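# Place blue-taped glass flask into a free shaker clamp

## Task

Put the glass flask carrying blue tape into an unoccupied clamp on the shaker, with its base pushed fully down into the clamp and the clamp's spring ring closed around the flask's cone. Do not grip it hard, push hard on its rim, or rip the foil covering its opening. At the end every other flask must still be seated. Do not bend any clamp's legs, pry or force a spring ring off, strike any flask hard, or let any flask drop more than a few centimetres. Any of these violations means failure.

## Robot and tools

Robot: two UR-type arms, left_arm and right_arm, each ending in a Robotiq 140 mm two-finger gripper. The left gripper's fingers are rigid. The right gripper's fingers have a hinge that can fold under load: a part held only near the fingertips (outer quarter of the pads) is squeezed normally, but deeper in the fingers can wrap, pull it toward the palm, hold a narrow part poorly or squeeze a wide one too hard, and a fingertip pushed into a surface folds with little resistance, so contact may go unnoticed and the next grip can fail.

Frame: all poses, velocities and offsets use the scene frame. Origin is at table-top height midway between the nominal arm bases; +z up, +x away from the robot over the table, +y toward left_arm. Base roots: left_arm near (+0.007, +0.510, 0) m, right_arm near (-0.009, -0.362, 0) m. Reported hand positions may be off by a few cm. end_effector_position is the point between the closed pads; the gripper's +z is the finger direction and it opens along its y axis. Fingertips stick out about 33 mm past that point at small openings, about 9 mm when wide open.

Row layout (used by both motion tools): 18 numbers, each within [-1, 1]. First left_arm: dx, dy, dz, rx, ry, rz, then left gripper position, force_limit, speed; then the same nine for right_arm. dx..rz are offsets, not poses: they are measured from that arm's Hand target as it stood when the action or move began, along scene axes, and 1.0 equals 0.6 m of travel or 180 degrees of turn. rx, ry, rz form one rotation vector about the hand's position. Repeating an offset moves the hand further. Sending six zeros re-commands the current Hand target. Gripper numbers are absolute settings: position +1 = open 140 mm, about -0.8 pads touching, -1 close until blocked; force_limit -1 is gentle (about 14 N on a small part) up to +1 (about 58 N); speed -1 slow (~30 mm/s) to +1 fast (~250 mm/s); a fast close grips much harder. To leave a gripper unchanged, resend its last three numbers (0 is a real value). For a glass flask, close slowly with a low force_limit.

execute_actions(actions, cameras): actions is a list of actions; each action is a list of up to 15 rows, one per 1/30 s step, all rows counted from the action's starting Hand target; a short table repeats its last row. An empty list returns camera images and status.

move(target, speed, blend, stop_force, zero, blocking, cameras): target is one 18-number row or a list of up to 15 rows, every row an offset from the same starting Hand targets. speed is path top speed in m/s (0.002 to 3.6, default 0.25), one value or one per target. blend in metres rounds corners in a list. stop_force in N (3 to 120, same for both arms) ends an arm's path when its wrist sensor feels that much resistance; leave it out when moving away from something you press on, and avoid it when the gripper rotates. zero (with stop_force) chooses whether to re-zero first. blocking=false returns early but cannot be combined with stop_force. Paths are straight, do not avoid obstacles, and the two arms end together; moves last 0.5 to 10 s.

wait(seconds 0 to 10), stop() to brake a running move, zoom_image(camera, region [x0,y0,x1,y1] pixels, at most 504 by 504) on cam_head_left, cam_head_right, cam_left_wrist or cam_right_wrist, zero_wrist_force(arm), read_manual(section) for licence text, finished_scene(scene 1 or 2) ends the scene irreversibly once the goal holds without the robot.

Results: per arm end_effector_position (m), quat_wxyz, velocities, Hand target (the commanded pose after the controller limits rotation to 32 degrees from the measured one), Tool commands, Joint torques, Wrist force and torque in the gripper's own axes (plus the peak since last shown), Wrist depth as a 7x7 grid of distances in mm ahead of the wrist camera ('-' = no value; glass may be invisible). object_status: 0 moving, 1 blocked while opening, 2 blocked while closing (a grip), 3 reached target or pads met. position_measured is in counts: 3 open, ~75 = 100 mm, 139 = 60 mm, 200 = 20 mm, 230 pads touching. A move adds a 'move:' line: done, off_target, moving, held or fault, and limits such as paced (pose clipped) or held (steps withheld). Done does not prove nothing was touched. A hand often rests short of its target; send the remainder as an offset.

Avoid: net force near 150 N on an arm or joint torque at its limit causes a 10 s fault stop; the arms are stiff, so even a small overshoot into a solid contact can trigger one. Keep the arms apart (a press between them can end the scene); don't close one gripper on the other's fingers. Don't sweep a path close to an arm's own base. Long holding or stretching heats motors (MOTOR HOT warning, then a 30-60 s brake). Move gently near flasks, don't drop or knock anything, nothing may leave the table, and approach contacts slowly with stop_force.

Each tool is called after "Emit:" as name([rows], argument=value, ...), one row to a line, values as JSON.

## Session

Emit:
execute_actions(actions=[])

Scene clock: 0.00 s.
left_arm: end_effector_position=(+0.5564, +0.2686, +0.2651) position_measured=3 object_status=3 end_effector_quat_wxyz=(+0.099, +0.774, +0.220, +0.585) | right_arm: end_effector_position=(+0.5146, -0.5209, +0.1967) position_measured=3 object_status=3 end_effector_quat_wxyz=(+0.184, +0.525, -0.475, +0.682)
Joint positions: left_arm=[-1.196 -1.534 2.389 -3.143 -0.403 1.885] | right_arm=[-0.124 -0.859 2.26 -4.538 -2.481 3.617]
Joint velocities: within noise
Joint torques (N m): no reading
Wrist force (N): no reading
Wrist torque (N m): no reading
Wrist force, peak (N): no reading
Wrist depth (mm): cam_left_wrist=[1180 - - - 1073 - - / 510 569 1268 - - - - / - 524 569 1333 - - - / - 117 500 - - 127 - / - 106 - - - - 94 / - 318 339 - - 567 - / - 296 333 364 - - -] | cam_right_wrist=[- - - 1449 1475 1237 - / - - - 1689 - 1376 1183 / 894 - 1338 2040 - - - / - 117 1540 1883 - 133 329 / - 109 - - - 124 92 / - 1166 - - - - 94 / - - - 339 280 250 -]
Hand target: left_arm +0.5564, +0.2686, +0.2651; +0.099, +0.774, +0.220, +0.585 | right_arm +0.5146, -0.5209, +0.1967; +0.184, +0.525, -0.475, +0.682
Tool commands: left_gripper/position=+1.0 left_gripper/force_limit=+1.0 left_gripper/speed=+1.0 right_gripper/position=+1.0 right_gripper/force_limit=+1.0 right_gripper/speed=+1.0

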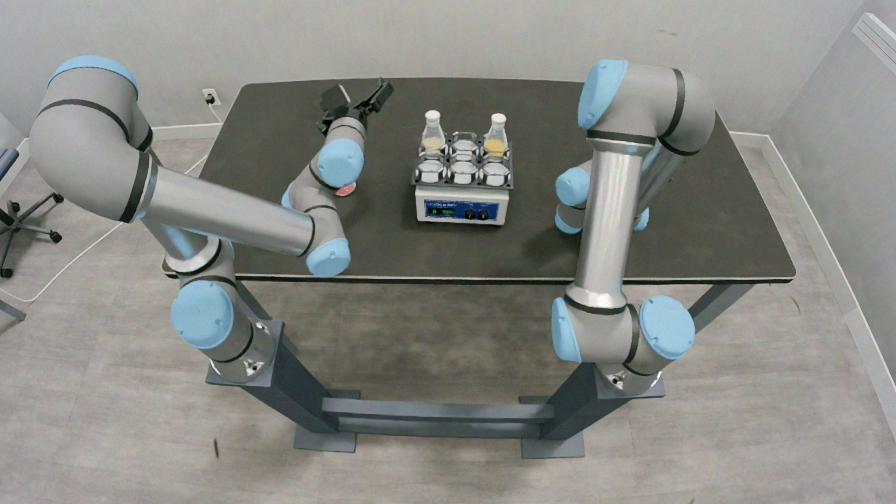

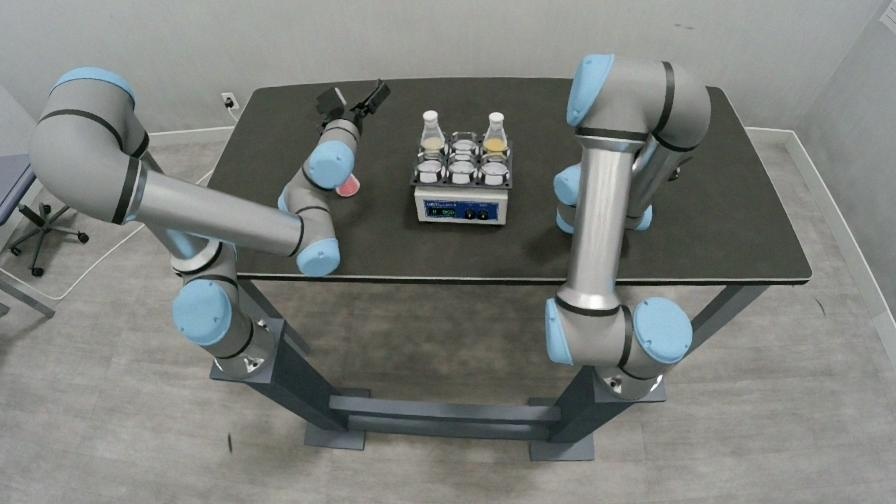

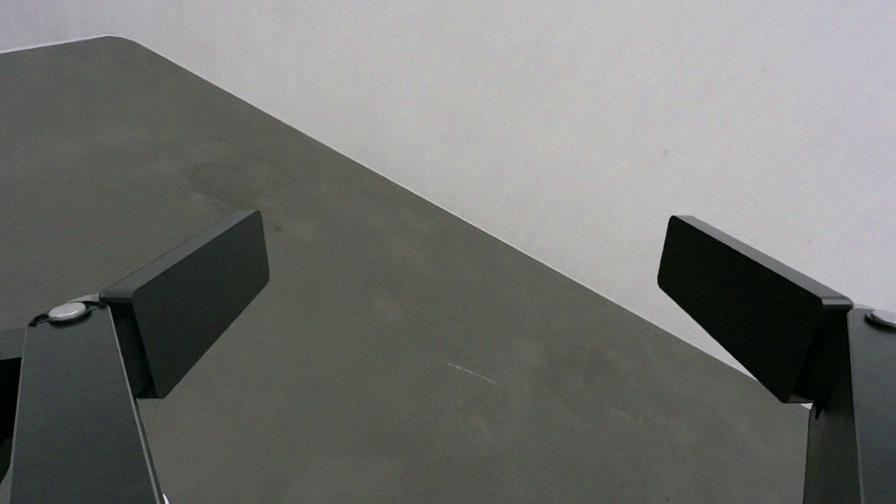

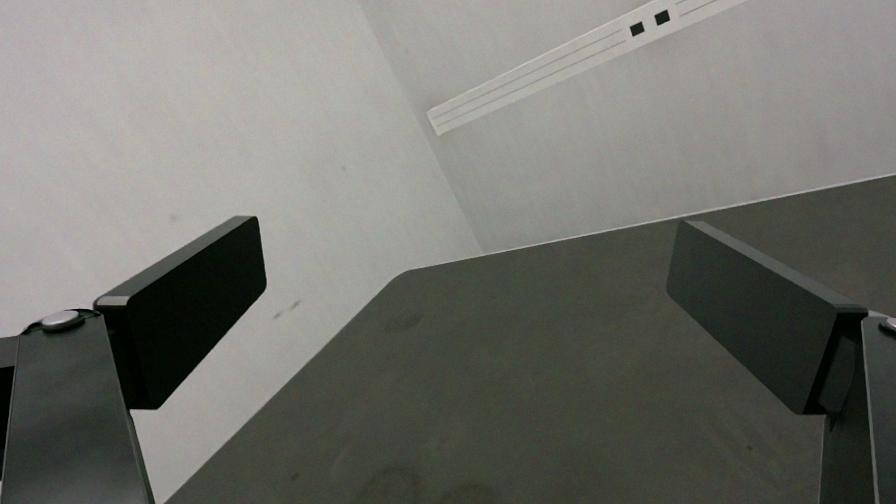

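Emit:
zoom_image(camera="cam_head_right", region=[270, 80, 530, 230])

Emit:
zoom_image(camera="cam_head_left", region=[390, 90, 540, 230])

Scaled by 1.938 from the camera's 896x504 image, which has a finer 1280x720 frame.

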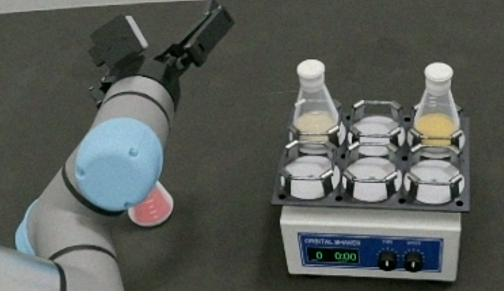

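Scaled by 3.360 from the camera's 896x504 image, which has a finer 1280x720 frame.

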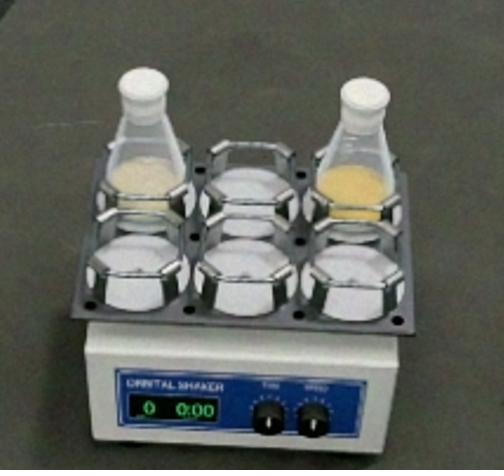

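Emit:
move(target=[-0.1,0.0,0.35,0,0,0,1,1,1,0,0,0,0,0,0,1,1,1], cameras=["all"])

Scene clock: 4.73 s.
left_arm: end_effector_position=(+0.4964, +0.2686, +0.4751) position_measured=3 object_status=3 end_effector_quat_wxyz=(+0.099, +0.774, +0.220, +0.585) | right_arm: end_effector_position=(+0.5146, -0.5209, +0.1967) position_measured=3 object_status=3 end_effector_quat_wxyz=(+0.184, +0.525, -0.475, +0.682)
Joint positions: left_arm=[-1.372 -2.008 2.035 -1.904 -0.315 1.447] | right_arm=[-0.124 -0.859 2.26 -4.538 -2.481 3.617]
Joint torques (N m): left_arm=[13.23 -8.39 -22.28 -2.22 0.27 -1.06] | right_arm=[0.72 -37.42 -4.65 -1.8 0.27 -0.23]
Wrist force (N): left_arm=[-0.1 -0.3 0.2] | right_arm=[0.2 -0.1 0.0]
Wrist torque (N m): left_arm=[-0.04 0.02 -0.13] | right_arm=[-0.02 -0.05 0.00]
Wrist force, peak (N): left_arm=[-2.7 -0.8 1.6] | right_arm=[0.5 0.1 -0.4]
Wrist depth (mm): cam_left_wrist=[- 1248 - - - 968 - / 1482 1371 1438 1192 1119 - - / 657 686 - - 1242 - - / 553 124 725 - 1371 127 - / - 106 - 755 - - 94 / - 519 572 - - - - / - - 511 - - - -] | cam_right_wrist=[1042 1353 1622 1570 1391 1345 1139 / - - - 1774 1724 - - / 917 - - - 1590 1883 1166 / 921 122 - - - 133 325 / - 109 - - - 124 92 / - - - - 348 288 94 / - - - 331 305 250 -]
Hand target: left_arm +0.4964, +0.2686, +0.4751; +0.099, +0.774, +0.220, +0.585 | right_arm +0.5146, -0.5209, +0.1967; +0.184, +0.525, -0.475, +0.682
Off the commanded pose: left_arm 0.000 m, 0 deg | right_arm 0.000 m, 0 deg.
move: done
camera_calibration:
cam_left_wrist: T_world_to_cam=[[0.231212, -0.869777, 0.435924, -0.080621], [-0.54657, -0.486799, -0.681387, 0.72282], [0.804861, -0.0807179, -0.587948, 0.0475889], [0, 0, 0, 1]] pos_world=[0.37541, 0.285587, 0.555644]

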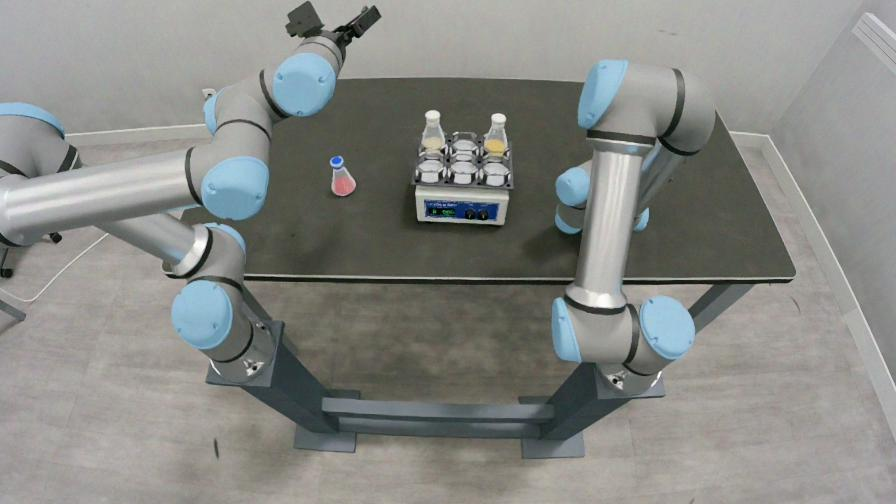

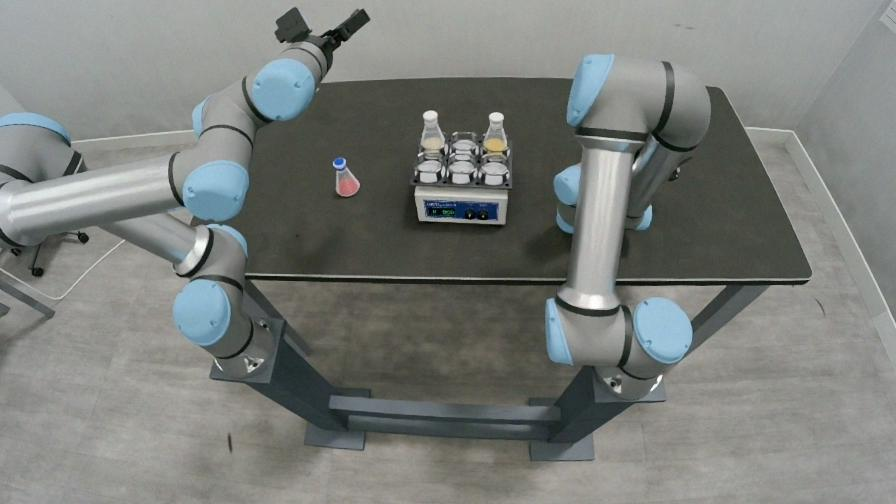

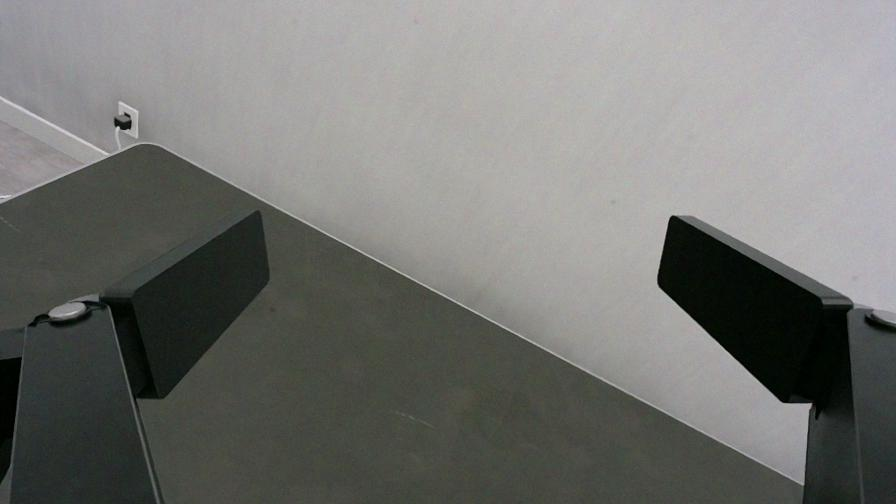

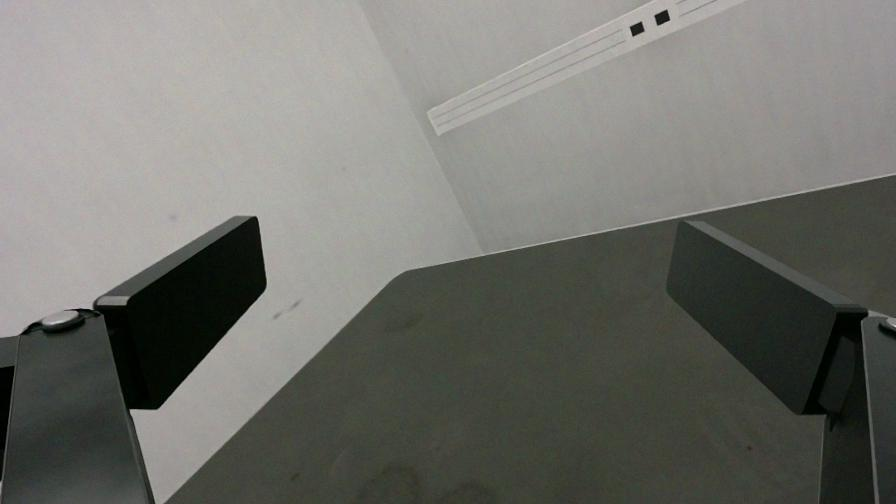

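Emit:
zoom_image(camera="cam_head_left", region=[310, 140, 380, 210])

Emit:
zoom_image(camera="cam_head_right", region=[310, 140, 380, 210])

Emit:
zoom_image(camera="cam_head_right", region=[400, 100, 530, 230])

Emit:
zoom_image(camera="cam_head_left", region=[400, 100, 530, 230])

Scaled by 7.200 from the camera's 896x504 image, which has a finer 1280x720 frame.

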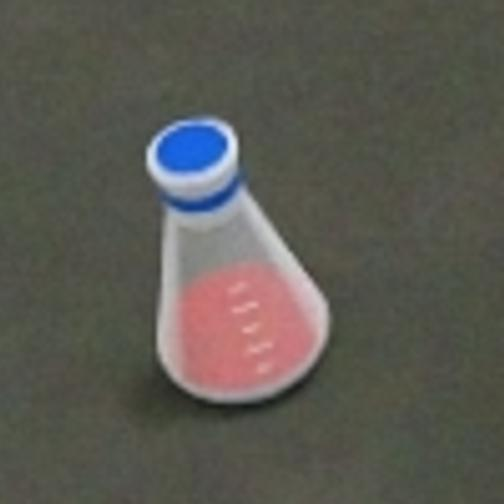

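Scaled by 7.200 from the camera's 896x504 image, which has a finer 1280x720 frame.

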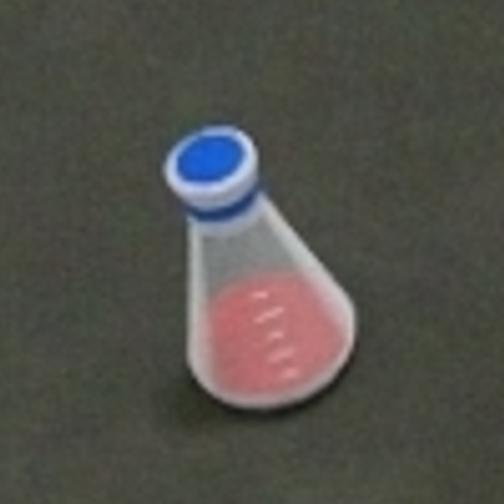

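Scaled by 3.877 from the camera's 896x504 image, which has a finer 1280x720 frame.

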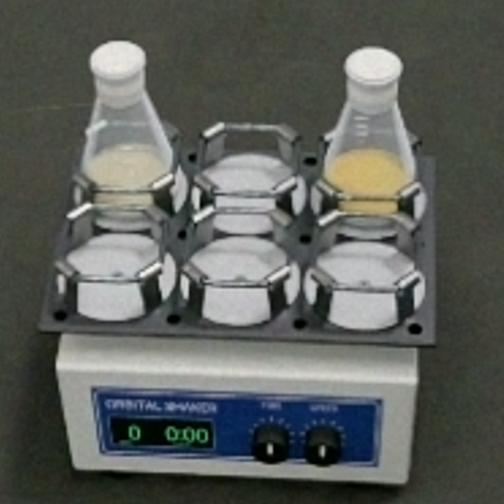

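Scaled by 3.877 from the camera's 896x504 image, which has a finer 1280x720 frame.

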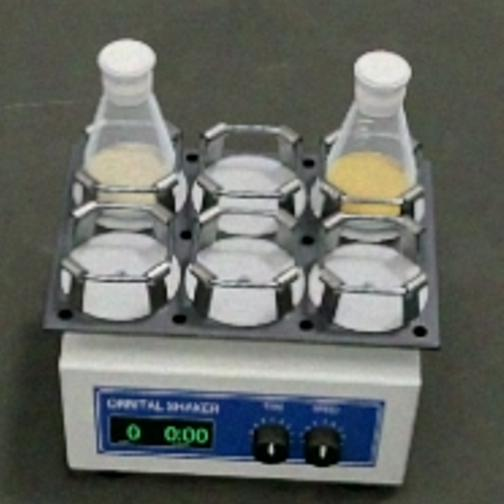

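Emit:
move(target=[-0.222,0.076,-0.508,0.1147,0.0927,-0.0091,0,-1,0,0,0,0,0,0,0,1,1,1], cameras=["cam_left_wrist"])

Scene clock: 21.63 s.
left_arm: end_effector_position=(+0.3633, +0.3142, +0.1704) position_measured=129 object_status=3 end_effector_quat_wxyz=(-0.065, +0.859, +0.113, +0.496) | right_arm: end_effector_position=(+0.5146, -0.5209, +0.1967) position_measured=3 object_status=3 end_effector_quat_wxyz=(+0.184, +0.525, -0.475, +0.682)
Joint positions: left_arm=[-1.725 -2.041 2.458 -1.386 -0.652 0.857] | right_arm=[-0.124 -0.859 2.26 -4.538 -2.481 3.617]
Joint torques (N m): left_arm=[-2.78 0.76 -13.43 -1.6 -0.06 0.21] | right_arm=[0.73 -38.62 -4.55 -1.8 0.35 -0.1]
Wrist force (N): left_arm=[0.4 -0.1 0.7] | right_arm=[0.3 -0.1 0.0]
Wrist torque (N m): left_arm=[0.12 -0.13 -0.25] | right_arm=[-0.02 -0.06 0.00]
Wrist force, peak (N): left_arm=[-2.6 -0.8 1.3] | right_arm=[0.4 -0.4 -0.2]
Wrist depth (mm): cam_left_wrist=[1560 - - - 1140 613 - / 482 - - - - 501 532 / 400 - 403 - - - - / - - 127 345 132 - - / - - - - 133 92 - / - - - 285 - - - / - - - - - - -] | cam_right_wrist=[- 1302 - 1600 1383 1206 1212 / - - - 1749 1540 - - / 938 1200 - - - - - / 927 117 - 2093 - 133 372 / - 109 - - - 116 92 / - - - - - - 94 / - - - - 291 - -]
Hand target: left_arm +0.3632, +0.3142, +0.1703; -0.065, +0.859, +0.113, +0.496 | right_arm +0.5146, -0.5209, +0.1967; +0.184, +0.525, -0.475, +0.682
Off the commanded pose: left_arm 0.000 m, 0 deg | right_arm 0.000 m, 0 deg.
move: done
camera_calibration:
cam_left_wrist: T_world_to_cam=[[0.272934, -0.9617, 0.0253139, 0.206409], [-0.749942, -0.22917, -0.620539, 0.447199], [0.602573, 0.150382, -0.783767, 0.0135432], [0, 0, 0, 1]] pos_world=[0.270876, 0.298951, 0.282894]
Images, in order (width x height): cam_left_wrist 896x504.

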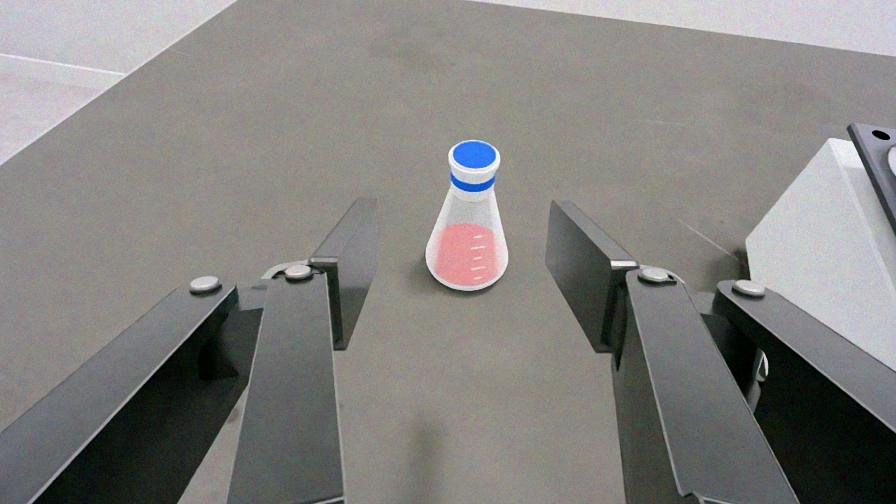

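Emit:
zoom_image(camera="cam_left_wrist", region=[380, 120, 560, 300])

Scaled by 2.800 from the camera's 896x504 image, which has a finer 1280x720 frame.

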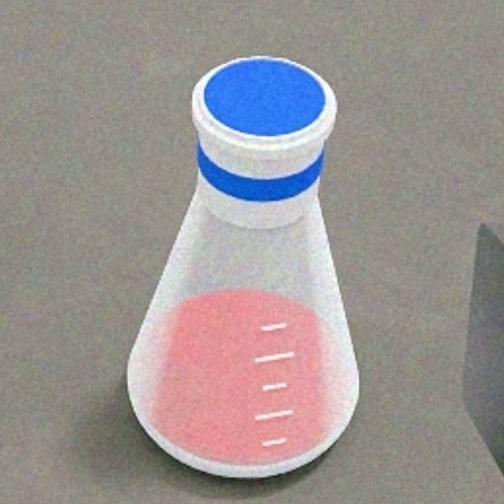

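Emit:
move(target=[-0.007,-0.020,-0.114,0.0144,-0.0537,0,0,-1,-1,0,0,0,0,0,0,1,1,1], cameras=["cam_left_wrist"])

Scene clock: 32.90 s.
left_arm: end_effector_position=(+0.3590, +0.3023, +0.1020) position_measured=129 object_status=3 end_effector_quat_wxyz=(-0.075, +0.812, +0.107, +0.569) end_effector_velocity=(+0.000, +0.000, -0.001) end_effector_angular_velocity=(+0.003, -0.002, +0.001) | right_arm: end_effector_position=(+0.5146, -0.5209, +0.1967) position_measured=3 object_status=3 end_effector_quat_wxyz=(+0.184, +0.525, -0.475, +0.682)
Joint positions: left_arm=[-1.813 -1.71 2.564 -1.506 -0.598 0.562] | right_arm=[-0.124 -0.859 2.26 -4.538 -2.481 3.617]
Joint velocities: left_arm=[0 0.005 0 0 0 -0.003] | right_arm=[within noise]
Joint torques (N m): left_arm=[-15.13 -2.3 -6.48 -1.59 -0.19 -1.34] | right_arm=[0.65 -38.54 -4.35 -1.75 0.31 -0.07]
Wrist force (N): left_arm=[0.3 -0.5 0.7] | right_arm=[0.2 -0.2 -0.3]
Wrist torque (N m): left_arm=[-0.02 -0.13 -0.17] | right_arm=[-0.05 -0.05 0.00]
Wrist force, peak (N): left_arm=[3.6 -0.5 0.1] | right_arm=[0.4 -0.1 -0.6]
Wrist depth (mm): cam_left_wrist=[1694 - - 1210 - 1022 - / 1868 465 - 248 - - - / - - - - - - 242 / - - 127 290 132 - - / - - - - - 92 - / - - - - - - - / - - - - - - -] | cam_right_wrist=[- 1345 1502 1643 1432 1237 1128 / - - - 1689 - - 1249 / - - 1144 - - - 1166 / - 117 - 1943 - 133 342 / - 109 - - - 123 92 / - 1230 - - 365 295 94 / - - - - 280 253 -]
Hand target: left_arm +0.3590, +0.3022, +0.1019; -0.075, +0.812, +0.107, +0.569 | right_arm +0.5146, -0.5209, +0.1967; +0.184, +0.525, -0.475, +0.682
Off the commanded pose: left_arm 0.000 m, 0 deg | right_arm 0.000 m, 0 deg.
move: done
camera_calibration:
cam_left_wrist: T_world_to_cam=[[0.268784, -0.962809, 0.0274423, 0.199386], [-0.634274, -0.198366, -0.747226, 0.360863], [0.72488, 0.183437, -0.664003, -0.101885], [0, 0, 0, 1]] pos_world=[0.249149, 0.282243, 0.196523]
Images, in order (width x height): cam_left_wrist 896x504.

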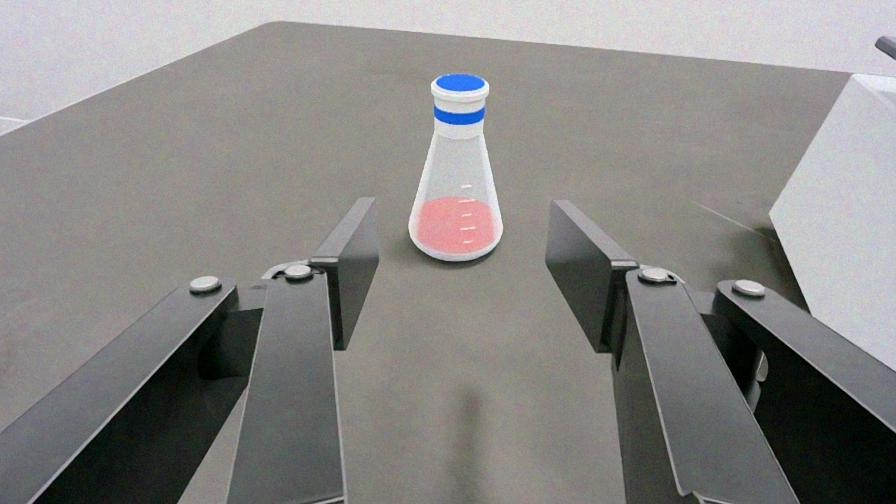

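Emit:
zoom_image(camera="cam_left_wrist", region=[400, 60, 520, 180])

Emit:
zoom_image(camera="cam_left_wrist", region=[390, 170, 510, 290])

Scaled by 4.200 from the camera's 896x504 image, which has a finer 1280x720 frame.

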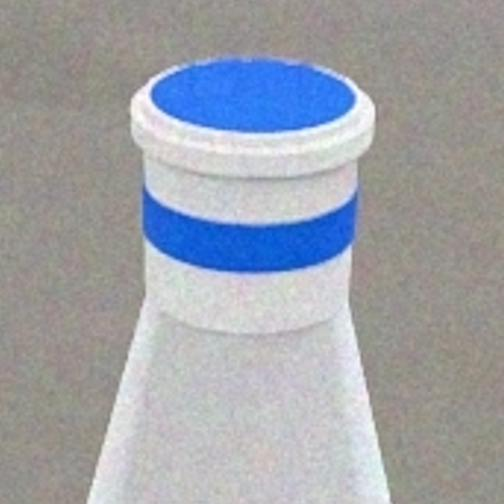

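Scaled by 4.200 from the camera's 896x504 image, which has a finer 1280x720 frame.

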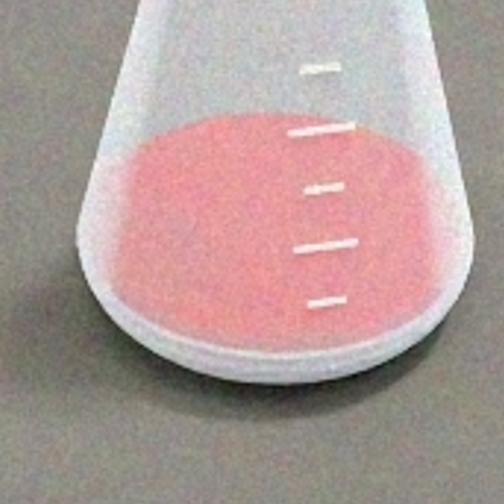

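Emit:
move(target=[0.0747,0.0203,0.0958,-0.036,0.1342,0,0,-1,-1,0,0,0,0,0,0,1,1,1], cameras=["cam_left_wrist"])

Emit:
zoom_image(camera="cam_left_wrist", region=[330, 170, 600, 360])

Scene clock: 44.53 s.
left_arm: end_effector_position=(+0.4038, +0.3144, +0.1593) position_measured=129 object_status=3 end_effector_quat_wxyz=(-0.050, +0.916, +0.121, +0.380) end_effector_velocity=(+0.000, +0.000, +0.000) end_effector_angular_velocity=(+0.000, +0.004, -0.001) | right_arm: end_effector_position=(+0.5146, -0.5209, +0.1967) position_measured=3 object_status=3 end_effector_quat_wxyz=(+0.184, +0.525, -0.475, +0.682)
Joint positions: left_arm=[-1.389 -1.991 2.423 -1.93 -0.788 1.468] | right_arm=[-0.124 -0.859 2.26 -4.538 -2.481 3.617]
Joint velocities: left_arm=[0.002 -0.001 -0.001 0 -0.004 0.005] | right_arm=[within noise]
Joint torques (N m): left_arm=[11.04 -9.05 -27.46 -4.36 0.18 1.34] | right_arm=[-0.32 -38.67 -5.07 -1.78 0.32 -0.17]
Wrist force (N): left_arm=[0.4 -0.8 0.9] | right_arm=[0.2 0.0 -0.1]
Wrist torque (N m): left_arm=[0.06 -0.09 -0.24] | right_arm=[-0.01 -0.05 0.00]
Wrist force, peak (N): left_arm=[2.7 -0.6 0.8] | right_arm=[0.4 -0.2 -0.4]
Wrist depth (mm): cam_left_wrist=[- - 434 428 399 432 411 / - - - - 368 - 379 / - - 340 239 337 343 - / - - 131 305 133 321 - / - - - 294 - 92 - / - - - - - - - / - - - - - - -] | cam_right_wrist=[1042 - 1600 1632 1449 1256 - / 1038 - 1484 1883 1643 - - / 924 1139 1432 - - - - / - 122 - - - 133 - / - 109 - - 398 124 92 / - 1083 - - - - 94 / - 949 - 353 288 252 -]
Hand target: left_arm +0.4038, +0.3144, +0.1594; -0.050, +0.916, +0.121, +0.380 | right_arm +0.5146, -0.5209, +0.1967; +0.184, +0.525, -0.475, +0.682
Off the commanded pose: left_arm 0.000 m, 0 deg | right_arm 0.000 m, 0 deg.
move: done
camera_calibration:
cam_left_wrist: T_world_to_cam=[[0.278773, -0.960142, 0.0203474, 0.193803], [-0.879292, -0.263703, -0.396618, 0.4982], [0.386175, 0.0926749, -0.917758, 0.107234], [0, 0, 0, 1]] pos_world=[0.342625, 0.307518, 0.292066]
Images, in order (width x height): cam_left_wrist 896x504.

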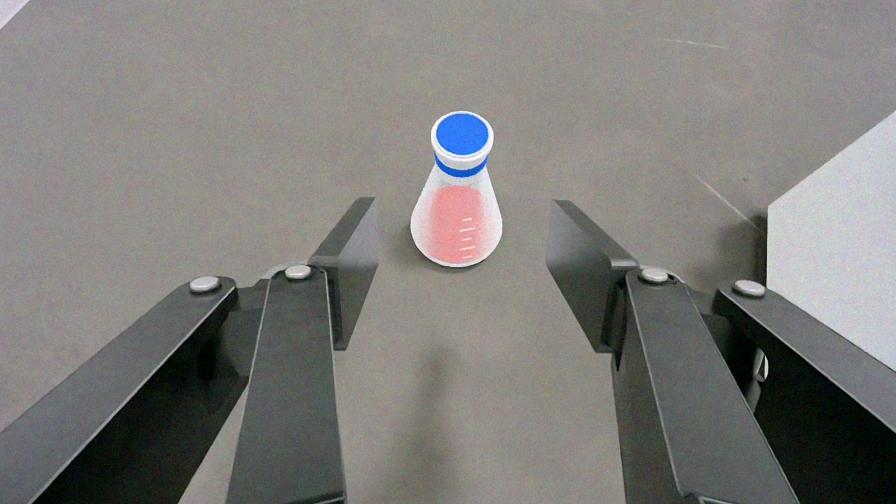

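Scaled by 1.867 from the camera's 896x504 image, which has a finer 1280x720 frame.

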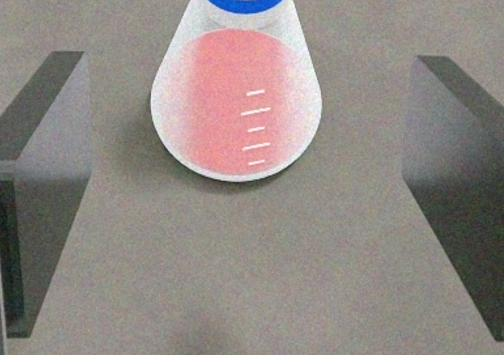

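Emit:
move(target=[0.0933,0.0250,-0.0943,0,0,0,0,-1,-1,0,0,0,0,0,0,1,1,1], speed=0.12, cameras=["cam_left_wrist"])

Emit:
zoom_image(camera="cam_left_wrist", region=[330, 150, 600, 340])

Scene clock: 47.60 s.
left_arm: end_effector_position=(+0.4598, +0.3294, +0.1028) position_measured=129 object_status=3 end_effector_quat_wxyz=(-0.050, +0.916, +0.121, +0.379) | right_arm: end_effector_position=(+0.5146, -0.5209, +0.1967) position_measured=3 object_status=3 end_effector_quat_wxyz=(+0.184, +0.525, -0.475, +0.682)
Joint positions: left_arm=[-1.193 -1.743 2.505 -2.455 -0.793 1.744] | right_arm=[-0.124 -0.859 2.26 -4.538 -2.481 3.617]
Joint torques (N m): left_arm=[-6.57 -4.96 -23.63 -4.95 2.95 0.79] | right_arm=[0.33 -38.66 -3.59 -1.8 0.38 -0.03]
Wrist force (N): left_arm=[0.6 -0.6 0.9] | right_arm=[0.3 0.0 -0.3]
Wrist torque (N m): left_arm=[0.09 -0.10 -0.19] | right_arm=[0.00 -0.06 0.00]
Wrist force, peak (N): left_arm=[0.6 -0.9 2.6] | right_arm=[0.6 0.1 -0.3]
Wrist depth (mm): cam_left_wrist=[- - - 319 346 317 332 / - - 292 299 - 304 - / - - - 146 - - 277 / - 253 127 - 133 - - / 236 - 106 227 232 92 - / - - - 222 - - - / - - - 203 - - -] | cam_right_wrist=[- - - - 1338 1172 - / 935 - - 1611 1580 - - / - - 1407 1883 1530 1376 1194 / - 117 - 1749 1991 133 342 / - 109 1269 - - 116 92 / - - - 403 357 286 94 / - - 427 346 285 255 -]
Hand target: left_arm +0.4598, +0.3294, +0.1028; -0.050, +0.916, +0.121, +0.380 | right_arm +0.5146, -0.5209, +0.1967; +0.184, +0.525, -0.475, +0.682
Off the commanded pose: left_arm 0.000 m, 0 deg | right_arm 0.000 m, 0 deg.
move: done
camera_calibration:
cam_left_wrist: T_world_to_cam=[[0.27901, -0.960064, 0.0207426, 0.193531], [-0.879265, -0.264093, -0.39642, 0.529055], [0.386066, 0.0923669, -0.917835, 0.0325255], [0, 0, 0, 1]] pos_world=[0.398625, 0.322517, 0.235567]
Images, in order (width x height): cam_left_wrist 896x504.

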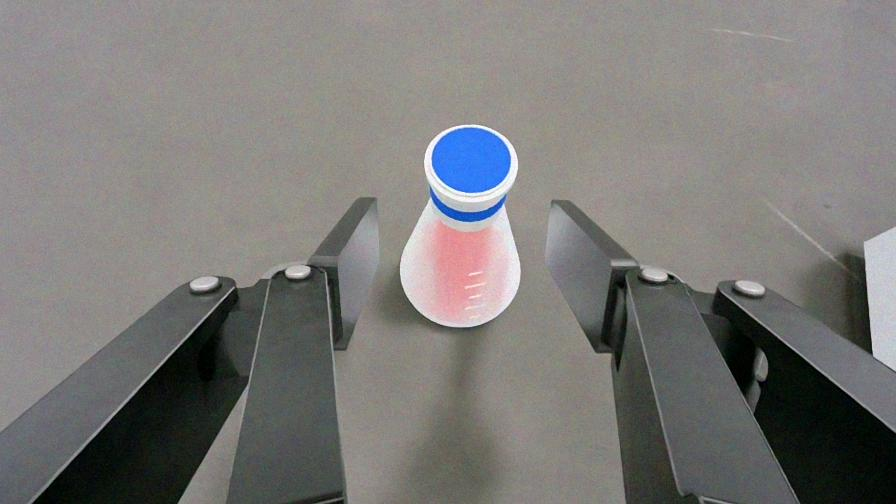

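Scaled by 1.867 from the camera's 896x504 image, which has a finer 1280x720 frame.

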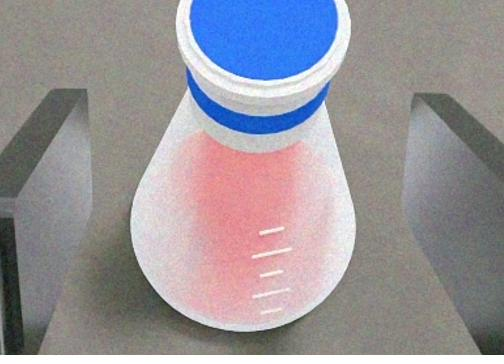

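Emit:
move([
  [0.0063,-0.0022,0.0123,0,0,0,0,-1,-1,0,0,0,0,0,0,1,1,1],
  [0.0063,-0.0022,0.0123,0,0,0,-0.3,-1,-1,0,0,0,0,0,0,1,1,1],
], speed=0.05, cameras=["cam_left_wrist"])

Emit:
zoom_image(camera="cam_left_wrist", region=[370, 120, 570, 320])

Scene clock: 64.33 s.
left_arm: end_effector_position=(+0.4636, +0.3281, +0.1102) position_measured=167 object_status=0 end_effector_quat_wxyz=(-0.050, +0.916, +0.121, +0.379) | right_arm: end_effector_position=(+0.5146, -0.5209, +0.1967) position_measured=3 object_status=3 end_effector_quat_wxyz=(+0.184, +0.525, -0.475, +0.682)
Joint positions: left_arm=[-1.184 -1.749 2.486 -2.441 -0.794 1.758] | right_arm=[-0.124 -0.859 2.26 -4.538 -2.481 3.617]
Joint torques (N m): left_arm=[-14.74 -4.63 -11.05 -5.04 2.27 -1.78] | right_arm=[1.32 -39.33 -4.45 -1.66 0.54 -0.02]
Wrist force (N): left_arm=[0.6 -0.6 1.1] | right_arm=[0.0 0.0 -0.2]
Wrist torque (N m): left_arm=[0.09 -0.12 -0.30] | right_arm=[0.01 -0.01 0.00]
Wrist force, peak (N): left_arm=[0.5 -0.9 1.2] | right_arm=[0.5 0.0 -0.3]
Wrist depth (mm): cam_left_wrist=[- - 326 - - 349 - / - - 311 - - - - / - 280 283 153 - - 298 / - - - - 116 - 262 / - - 89 - - - 245 / - - - - - - - / - - - - - - -] | cam_right_wrist=[991 - - - 1256 1269 1189 / 976 1134 1316 1712 1466 1407 - / 972 - 1316 - - - - / - 117 - - - 133 - / - 109 - - - 116 92 / - - - - 349 289 94 / - - - 343 293 255 -]
Hand target: left_arm +0.4636, +0.3281, +0.1102; -0.050, +0.916, +0.121, +0.380 | right_arm +0.5146, -0.5209, +0.1967; +0.184, +0.525, -0.475, +0.682
Off the commanded pose: left_arm 0.000 m, 0 deg | right_arm 0.000 m, 0 deg.
move: done
camera_calibration:
cam_left_wrist: T_world_to_cam=[[0.278842, -0.960115, 0.0206636, 0.191173], [-0.879318, -0.263908, -0.396424, 0.53495], [0.386066, 0.0923697, -0.917835, 0.0379699], [0, 0, 0, 1]] pos_world=[0.402426, 0.321218, 0.242967]
Images, in order (width x height): cam_left_wrist 896x504.

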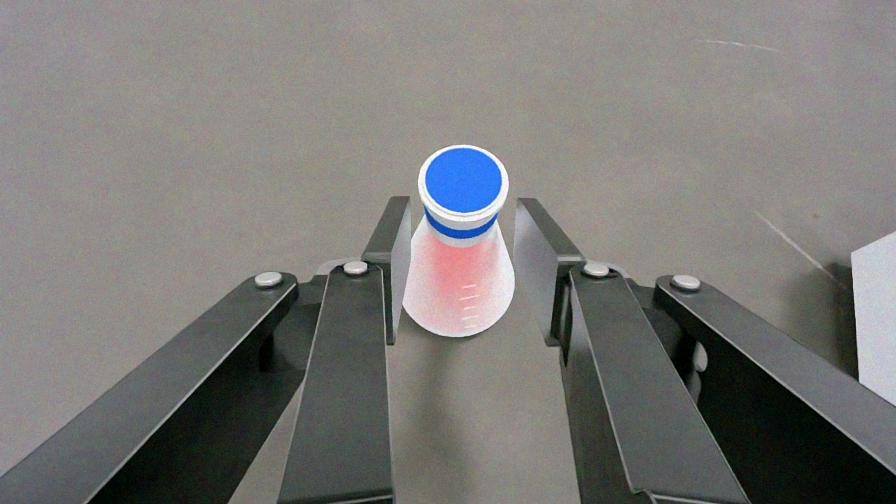

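Scaled by 2.520 from the camera's 896x504 image, which has a finer 1280x720 frame.

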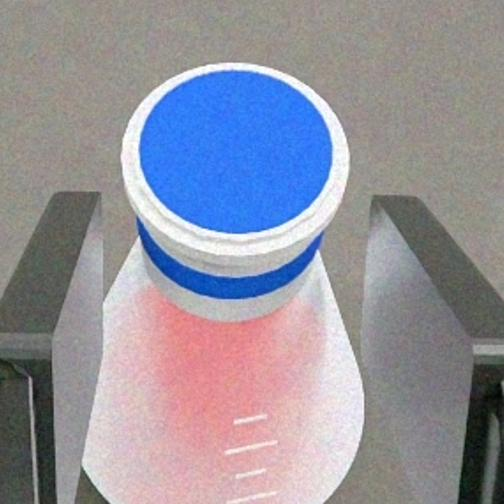

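Emit:
move([
  [0.0011,0.0003,0.0058,0,0,0,-0.3,-1,-1,0,0,0,0,0,0,1,1,1],
  [0.0011,0.0003,0.0058,0,0,0,-0.44,-1,-1,0,0,0,0,0,0,1,1,1],
], speed=0.05, cameras=["cam_left_wrist"])

Emit:
zoom_image(camera="cam_left_wrist", region=[390, 130, 540, 280])

Scene clock: 69.40 s.
left_arm: end_effector_position=(+0.4643, +0.3283, +0.1137) position_measured=185 object_status=0 end_effector_quat_wxyz=(-0.050, +0.916, +0.121, +0.380) | right_arm: end_effector_position=(+0.5146, -0.5209, +0.1967) position_measured=3 object_status=3 end_effector_quat_wxyz=(+0.184, +0.525, -0.475, +0.682)
Joint positions: left_arm=[-1.181 -1.756 2.481 -2.43 -0.794 1.761] | right_arm=[-0.124 -0.859 2.26 -4.538 -2.481 3.617]
Joint torques (N m): left_arm=[8.02 -2.51 -10.36 -4.44 0.11 -1.31] | right_arm=[0.37 -38.8 -4.87 -1.64 0.44 0.25]
Wrist force (N): left_arm=[3.5 -1.6 -2.1] | right_arm=[0.1 0.0 -0.1]
Wrist torque (N m): left_arm=[0.12 -0.11 -0.31] | right_arm=[0.01 -0.03 0.00]
Wrist force, peak (N): left_arm=[3.5 -1.6 -2.1] | right_arm=[0.4 -0.5 -0.2]
Wrist depth (mm): cam_left_wrist=[- - - 343 - 369 351 / - 309 - 314 315 314 317 / 283 - - 153 - 290 295 / - - 264 166 266 - - / - - 89 234 - - - / - - - - - - - / - - - - - - -] | cam_right_wrist=[- 1128 1521 1611 1331 1415 - / - 1183 - 1928 - 1391 - / - - 1360 1827 - - - / - 127 1484 - 507 133 335 / - 109 - - - 123 92 / - - 530 - 325 287 94 / - 490 - - 282 252 -]
Hand target: left_arm +0.4643, +0.3283, +0.1137; -0.050, +0.916, +0.121, +0.380 | right_arm +0.5146, -0.5209, +0.1967; +0.184, +0.525, -0.475, +0.682
Off the commanded pose: left_arm 0.000 m, 0 deg | right_arm 0.000 m, 0 deg.
move: done
camera_calibration:
cam_left_wrist: T_world_to_cam=[[0.278925, -0.96009, 0.0207024, 0.19095], [-0.879292, -0.263999, -0.396422, 0.536997], [0.386066, 0.0923683, -0.917835, 0.0409031], [0, 0, 0, 1]] pos_world=[0.403126, 0.321318, 0.246467]
Images, in order (width x height): cam_left_wrist 896x504.

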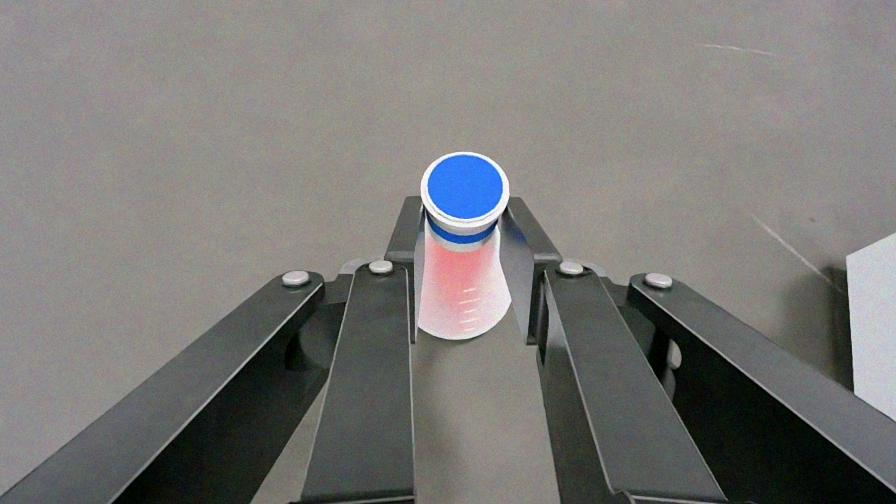

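Scaled by 3.360 from the camera's 896x504 image, which has a finer 1280x720 frame.

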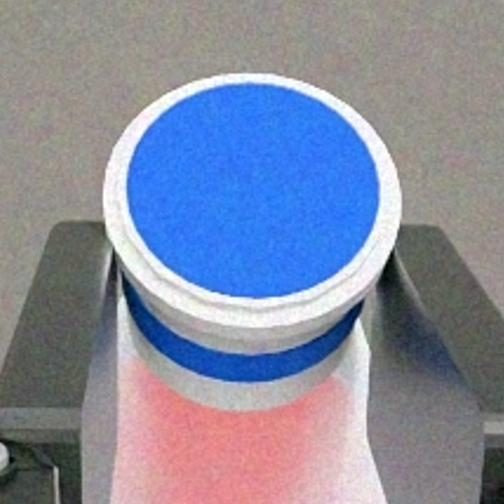

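Emit:
wait(seconds=0.5)

Scene clock: 71.37 s.
left_arm: end_effector_position=(+0.4643, +0.3283, +0.1137) position_measured=185 object_status=3 end_effector_quat_wxyz=(-0.050, +0.916, +0.121, +0.379) | right_arm: end_effector_position=(+0.5146, -0.5209, +0.1967) position_measured=3 object_status=3 end_effector_quat_wxyz=(+0.184, +0.525, -0.475, +0.682)
Joint positions: left_arm=[-1.181 -1.756 2.481 -2.43 -0.794 1.761] | right_arm=[-0.124 -0.859 2.26 -4.538 -2.481 3.617]
Joint torques (N m): left_arm=[-0.57 -2.97 -10.66 -3.06 0.49 -1.25] | right_arm=[0.19 -38.84 -5.07 -1.71 0.47 -0.01]
Wrist force (N): left_arm=[3.5 -1.4 -2.1] | right_arm=[0.1 -0.1 -0.3]
Wrist torque (N m): left_arm=[0.15 -0.08 -0.32] | right_arm=[-0.01 -0.03 0.00]
Wrist force, peak (N): left_arm=[3.5 -1.5 -2.3] | right_arm=[-0.1 0.4 -0.4]
Wrist depth (mm): cam_left_wrist=[- - 335 335 - 334 - / - - 316 - 307 - 319 / - - - 157 - 290 288 / 261 261 - 165 - - 273 / 247 249 89 235 - - 258 / - - - - - - - / - - - - - - -] | cam_right_wrist=[- - 1399 - 1376 1256 - / - 1108 - 1580 1600 1269 - / 976 - - - 1632 - - / - 117 - - - 133 - / - 109 1353 - 432 123 92 / - - 503 - 334 296 94 / - - 377 342 - 247 -]
Hand target: left_arm +0.4643, +0.3283, +0.1137; -0.050, +0.916, +0.121, +0.380 | right_arm +0.5146, -0.5209, +0.1967; +0.184, +0.525, -0.475, +0.682
Tool commands: left_gripper/position=-0.44 left_gripper/force_limit=-1.0 left_gripper/speed=-1.0 right_gripper/position=+1.0 right_gripper/force_limit=+1.0 right_gripper/speed=+1.0
Off the commanded pose: left_arm 0.000 m, 0 deg | right_arm 0.000 m, 0 deg.
wait: 0.50 s; at rest from the start

Emit:
move([
  [0,0,0,0,0,0,-0.35,-1,-1,0,0,0,0,0,0,1,1,1],
  [-0.0045,-0.0012,0.0063,0,0,0,-0.35,-1,-1,0,0,0,0,0,0,1,1,1],
  [-0.0045,-0.0012,0.0063,0,0,0,-0.44,-1,-1,0,0,0,0,0,0,1,1,1],
], speed=0.05, cameras=["cam_left_wrist"])

Emit:
zoom_image(camera="cam_left_wrist", region=[390, 130, 540, 280])

Scene clock: 75.00 s.
left_arm: end_effector_position=(+0.4616, +0.3275, +0.1175) position_measured=185 object_status=0 end_effector_quat_wxyz=(-0.050, +0.916, +0.121, +0.380) | right_arm: end_effector_position=(+0.5146, -0.5209, +0.1967) position_measured=3 object_status=3 end_effector_quat_wxyz=(+0.184, +0.525, -0.475, +0.682)
Joint positions: left_arm=[-1.19 -1.773 2.477 -2.401 -0.793 1.749] | right_arm=[-0.124 -0.859 2.26 -4.538 -2.481 3.617]
Joint torques (N m): left_arm=[12.14 -2.96 -10.65 -4.58 1.86 1.18] | right_arm=[-0.5 -39.54 -3.96 -1.65 0.44 0.15]
Wrist force (N): left_arm=[3.9 -1.5 -2.6] | right_arm=[0.2 0.0 -0.4]
Wrist torque (N m): left_arm=[0.17 -0.08 -0.20] | right_arm=[0.00 -0.05 0.00]
Wrist force, peak (N): left_arm=[3.9 -1.5 -2.6] | right_arm=[0.5 -0.2 -0.3]
Wrist depth (mm): cam_left_wrist=[- - 338 - 347 - - / - - 316 - - 319 - / - 286 - 162 290 - 278 / - 267 265 171 133 272 - / 253 - 89 246 - 256 - / - - - - - - - / - - - - - - -] | cam_right_wrist=[- - 1502 - 1243 1256 1134 / - - 1353 1800 1511 - - / - - 1407 1898 1869 - 416 / 972 117 - 1580 - 133 - / - 109 1275 536 - 116 92 / - 1038 - 408 - - 94 / - - 404 - 288 247 -]
Hand target: left_arm +0.4616, +0.3275, +0.1175; -0.050, +0.916, +0.121, +0.380 | right_arm +0.5146, -0.5209, +0.1967; +0.184, +0.525, -0.475, +0.682
Off the commanded pose: left_arm 0.000 m, 0 deg | right_arm 0.000 m, 0 deg.
move: done
camera_calibration:
cam_left_wrist: T_world_to_cam=[[0.27883, -0.960118, 0.0206884, 0.191003], [-0.879285, -0.263898, -0.396504, 0.53593], [0.38615, 0.0923661, -0.9178, 0.0454558], [0, 0, 0, 1]] pos_world=[0.400425, 0.320618, 0.250266]
Images, in order (width x height): cam_left_wrist 896x504.

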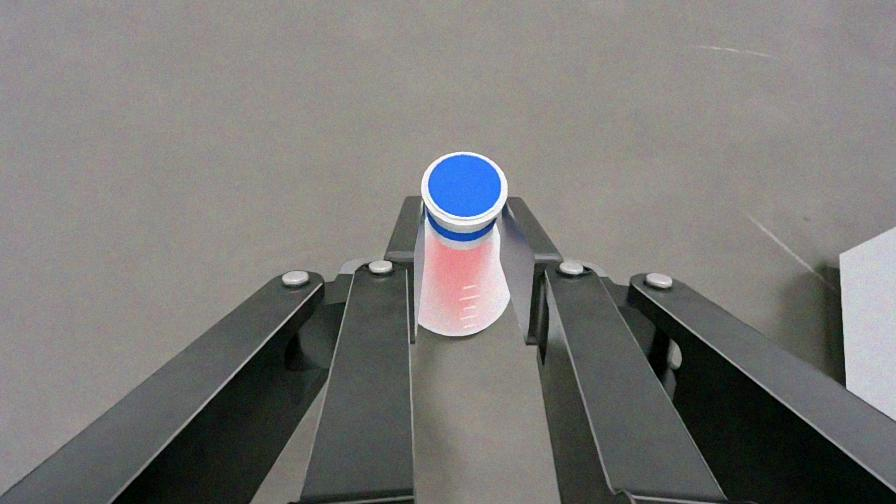

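Scaled by 3.360 from the camera's 896x504 image, which has a finer 1280x720 frame.

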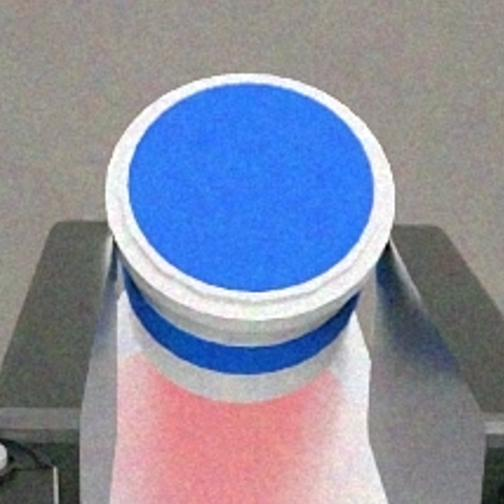

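Emit:
move(target=[0,0,0,0,0,0,-0.25,-1,-1,0,0,0,0,0,0,1,1,1])

Emit:
wait(seconds=0.3)

Scene clock: 76.27 s.
left_arm: end_effector_position=(+0.4616, +0.3276, +0.1174) position_measured=160 object_status=0 end_effector_quat_wxyz=(-0.050, +0.916, +0.121, +0.379) | right_arm: end_effector_position=(+0.5146, -0.5209, +0.1967) position_measured=3 object_status=3 end_effector_quat_wxyz=(+0.184, +0.525, -0.475, +0.682)
Joint positions: left_arm=[-1.19 -1.773 2.477 -2.401 -0.793 1.749] | right_arm=[-0.124 -0.859 2.26 -4.538 -2.481 3.617]
Joint torques (N m): left_arm=[11.84 -7.51 -16.05 -3.34 -0.1 1.25] | right_arm=[-0.6 -37.46 -5.43 -1.59 0.45 0.12]
Wrist force (N): left_arm=[0.7 -0.6 1.0] | right_arm=[0.4 -0.3 -0.3]
Wrist torque (N m): left_arm=[0.10 -0.14 -0.19] | right_arm=[-0.07 -0.09 -0.01]
Wrist force, peak (N): left_arm=[4.2 -1.6 -2.8] | right_arm=[0.6 -0.3 -0.3]
Wrist depth (mm): cam_left_wrist=[- - - 347 345 351 356 / 320 307 - 320 317 309 338 / - 289 282 158 292 299 - / - 278 272 247 138 - - / - - - 244 115 - - / - - - - - - - / - - - - - - -] | cam_right_wrist=[- 1172 1399 - 1296 1237 1103 / - 1282 1144 1787 1540 - - / - 1118 1432 - - - - / - 122 1762 - - 132 343 / - 109 - 512 436 123 92 / - 1123 - - 345 287 94 / - - - 347 299 255 -]
Hand target: left_arm +0.4616, +0.3275, +0.1175; -0.050, +0.916, +0.121, +0.380 | right_arm +0.5146, -0.5209, +0.1967; +0.184, +0.525, -0.475, +0.682
Off the commanded pose: left_arm 0.000 m, 0 deg | right_arm 0.000 m, 0 deg.
move: done

Scene clock: 76.57 s.
left_arm: end_effector_position=(+0.4616, +0.3276, +0.1174) position_measured=160 object_status=3 end_effector_quat_wxyz=(-0.050, +0.916, +0.121, +0.379) | right_arm: end_effector_position=(+0.5146, -0.5209, +0.1967) position_measured=3 object_status=3 end_effector_quat_wxyz=(+0.184, +0.525, -0.475, +0.682)
Joint positions: left_arm=[-1.19 -1.773 2.477 -2.401 -0.793 1.749] | right_arm=[-0.124 -0.859 2.26 -4.538 -2.481 3.617]
Joint torques (N m): left_arm=[12.33 -10.3 -18.07 -3.08 -0.18 1.38] | right_arm=[-0.11 -38.32 -3.7 -1.46 0.48 0.23]
Wrist force (N): left_arm=[0.8 -0.6 1.0] | right_arm=[0.3 0.0 -0.1]
Wrist torque (N m): left_arm=[0.10 -0.16 -0.19] | right_arm=[0.00 -0.05 0.01]
Wrist force, peak (N): left_arm=[0.8 -0.6 1.0] | right_arm=[0.3 0.1 -0.1]
Wrist depth (mm): cam_left_wrist=[- - 338 - - 345 - / - - - - 321 329 318 / 295 - - 162 293 - 280 / - 266 131 247 138 - 274 / - - - 238 115 - 247 / - - - 236 - - - / - - - - - - -] | cam_right_wrist=[- 1074 1654 1600 1457 1012 1144 / 964 - - 1869 - - - / 847 1200 - 1712 - 1521 - / - 127 1521 1737 - 133 346 / - 109 - - - 116 92 / - 1016 - - 353 294 94 / - 976 391 343 267 253 -]
Hand target: left_arm +0.4616, +0.3275, +0.1175; -0.050, +0.916, +0.121, +0.380 | right_arm +0.5146, -0.5209, +0.1967; +0.184, +0.525, -0.475, +0.682
Tool commands: left_gripper/position=-0.25 left_gripper/force_limit=-1.0 left_gripper/speed=-1.0 right_gripper/position=+1.0 right_gripper/force_limit=+1.0 right_gripper/speed=+1.0
Off the commanded pose: left_arm 0.000 m, 0 deg | right_arm 0.000 m, 0 deg.
wait: 0.30 s; at rest by 0.17 s


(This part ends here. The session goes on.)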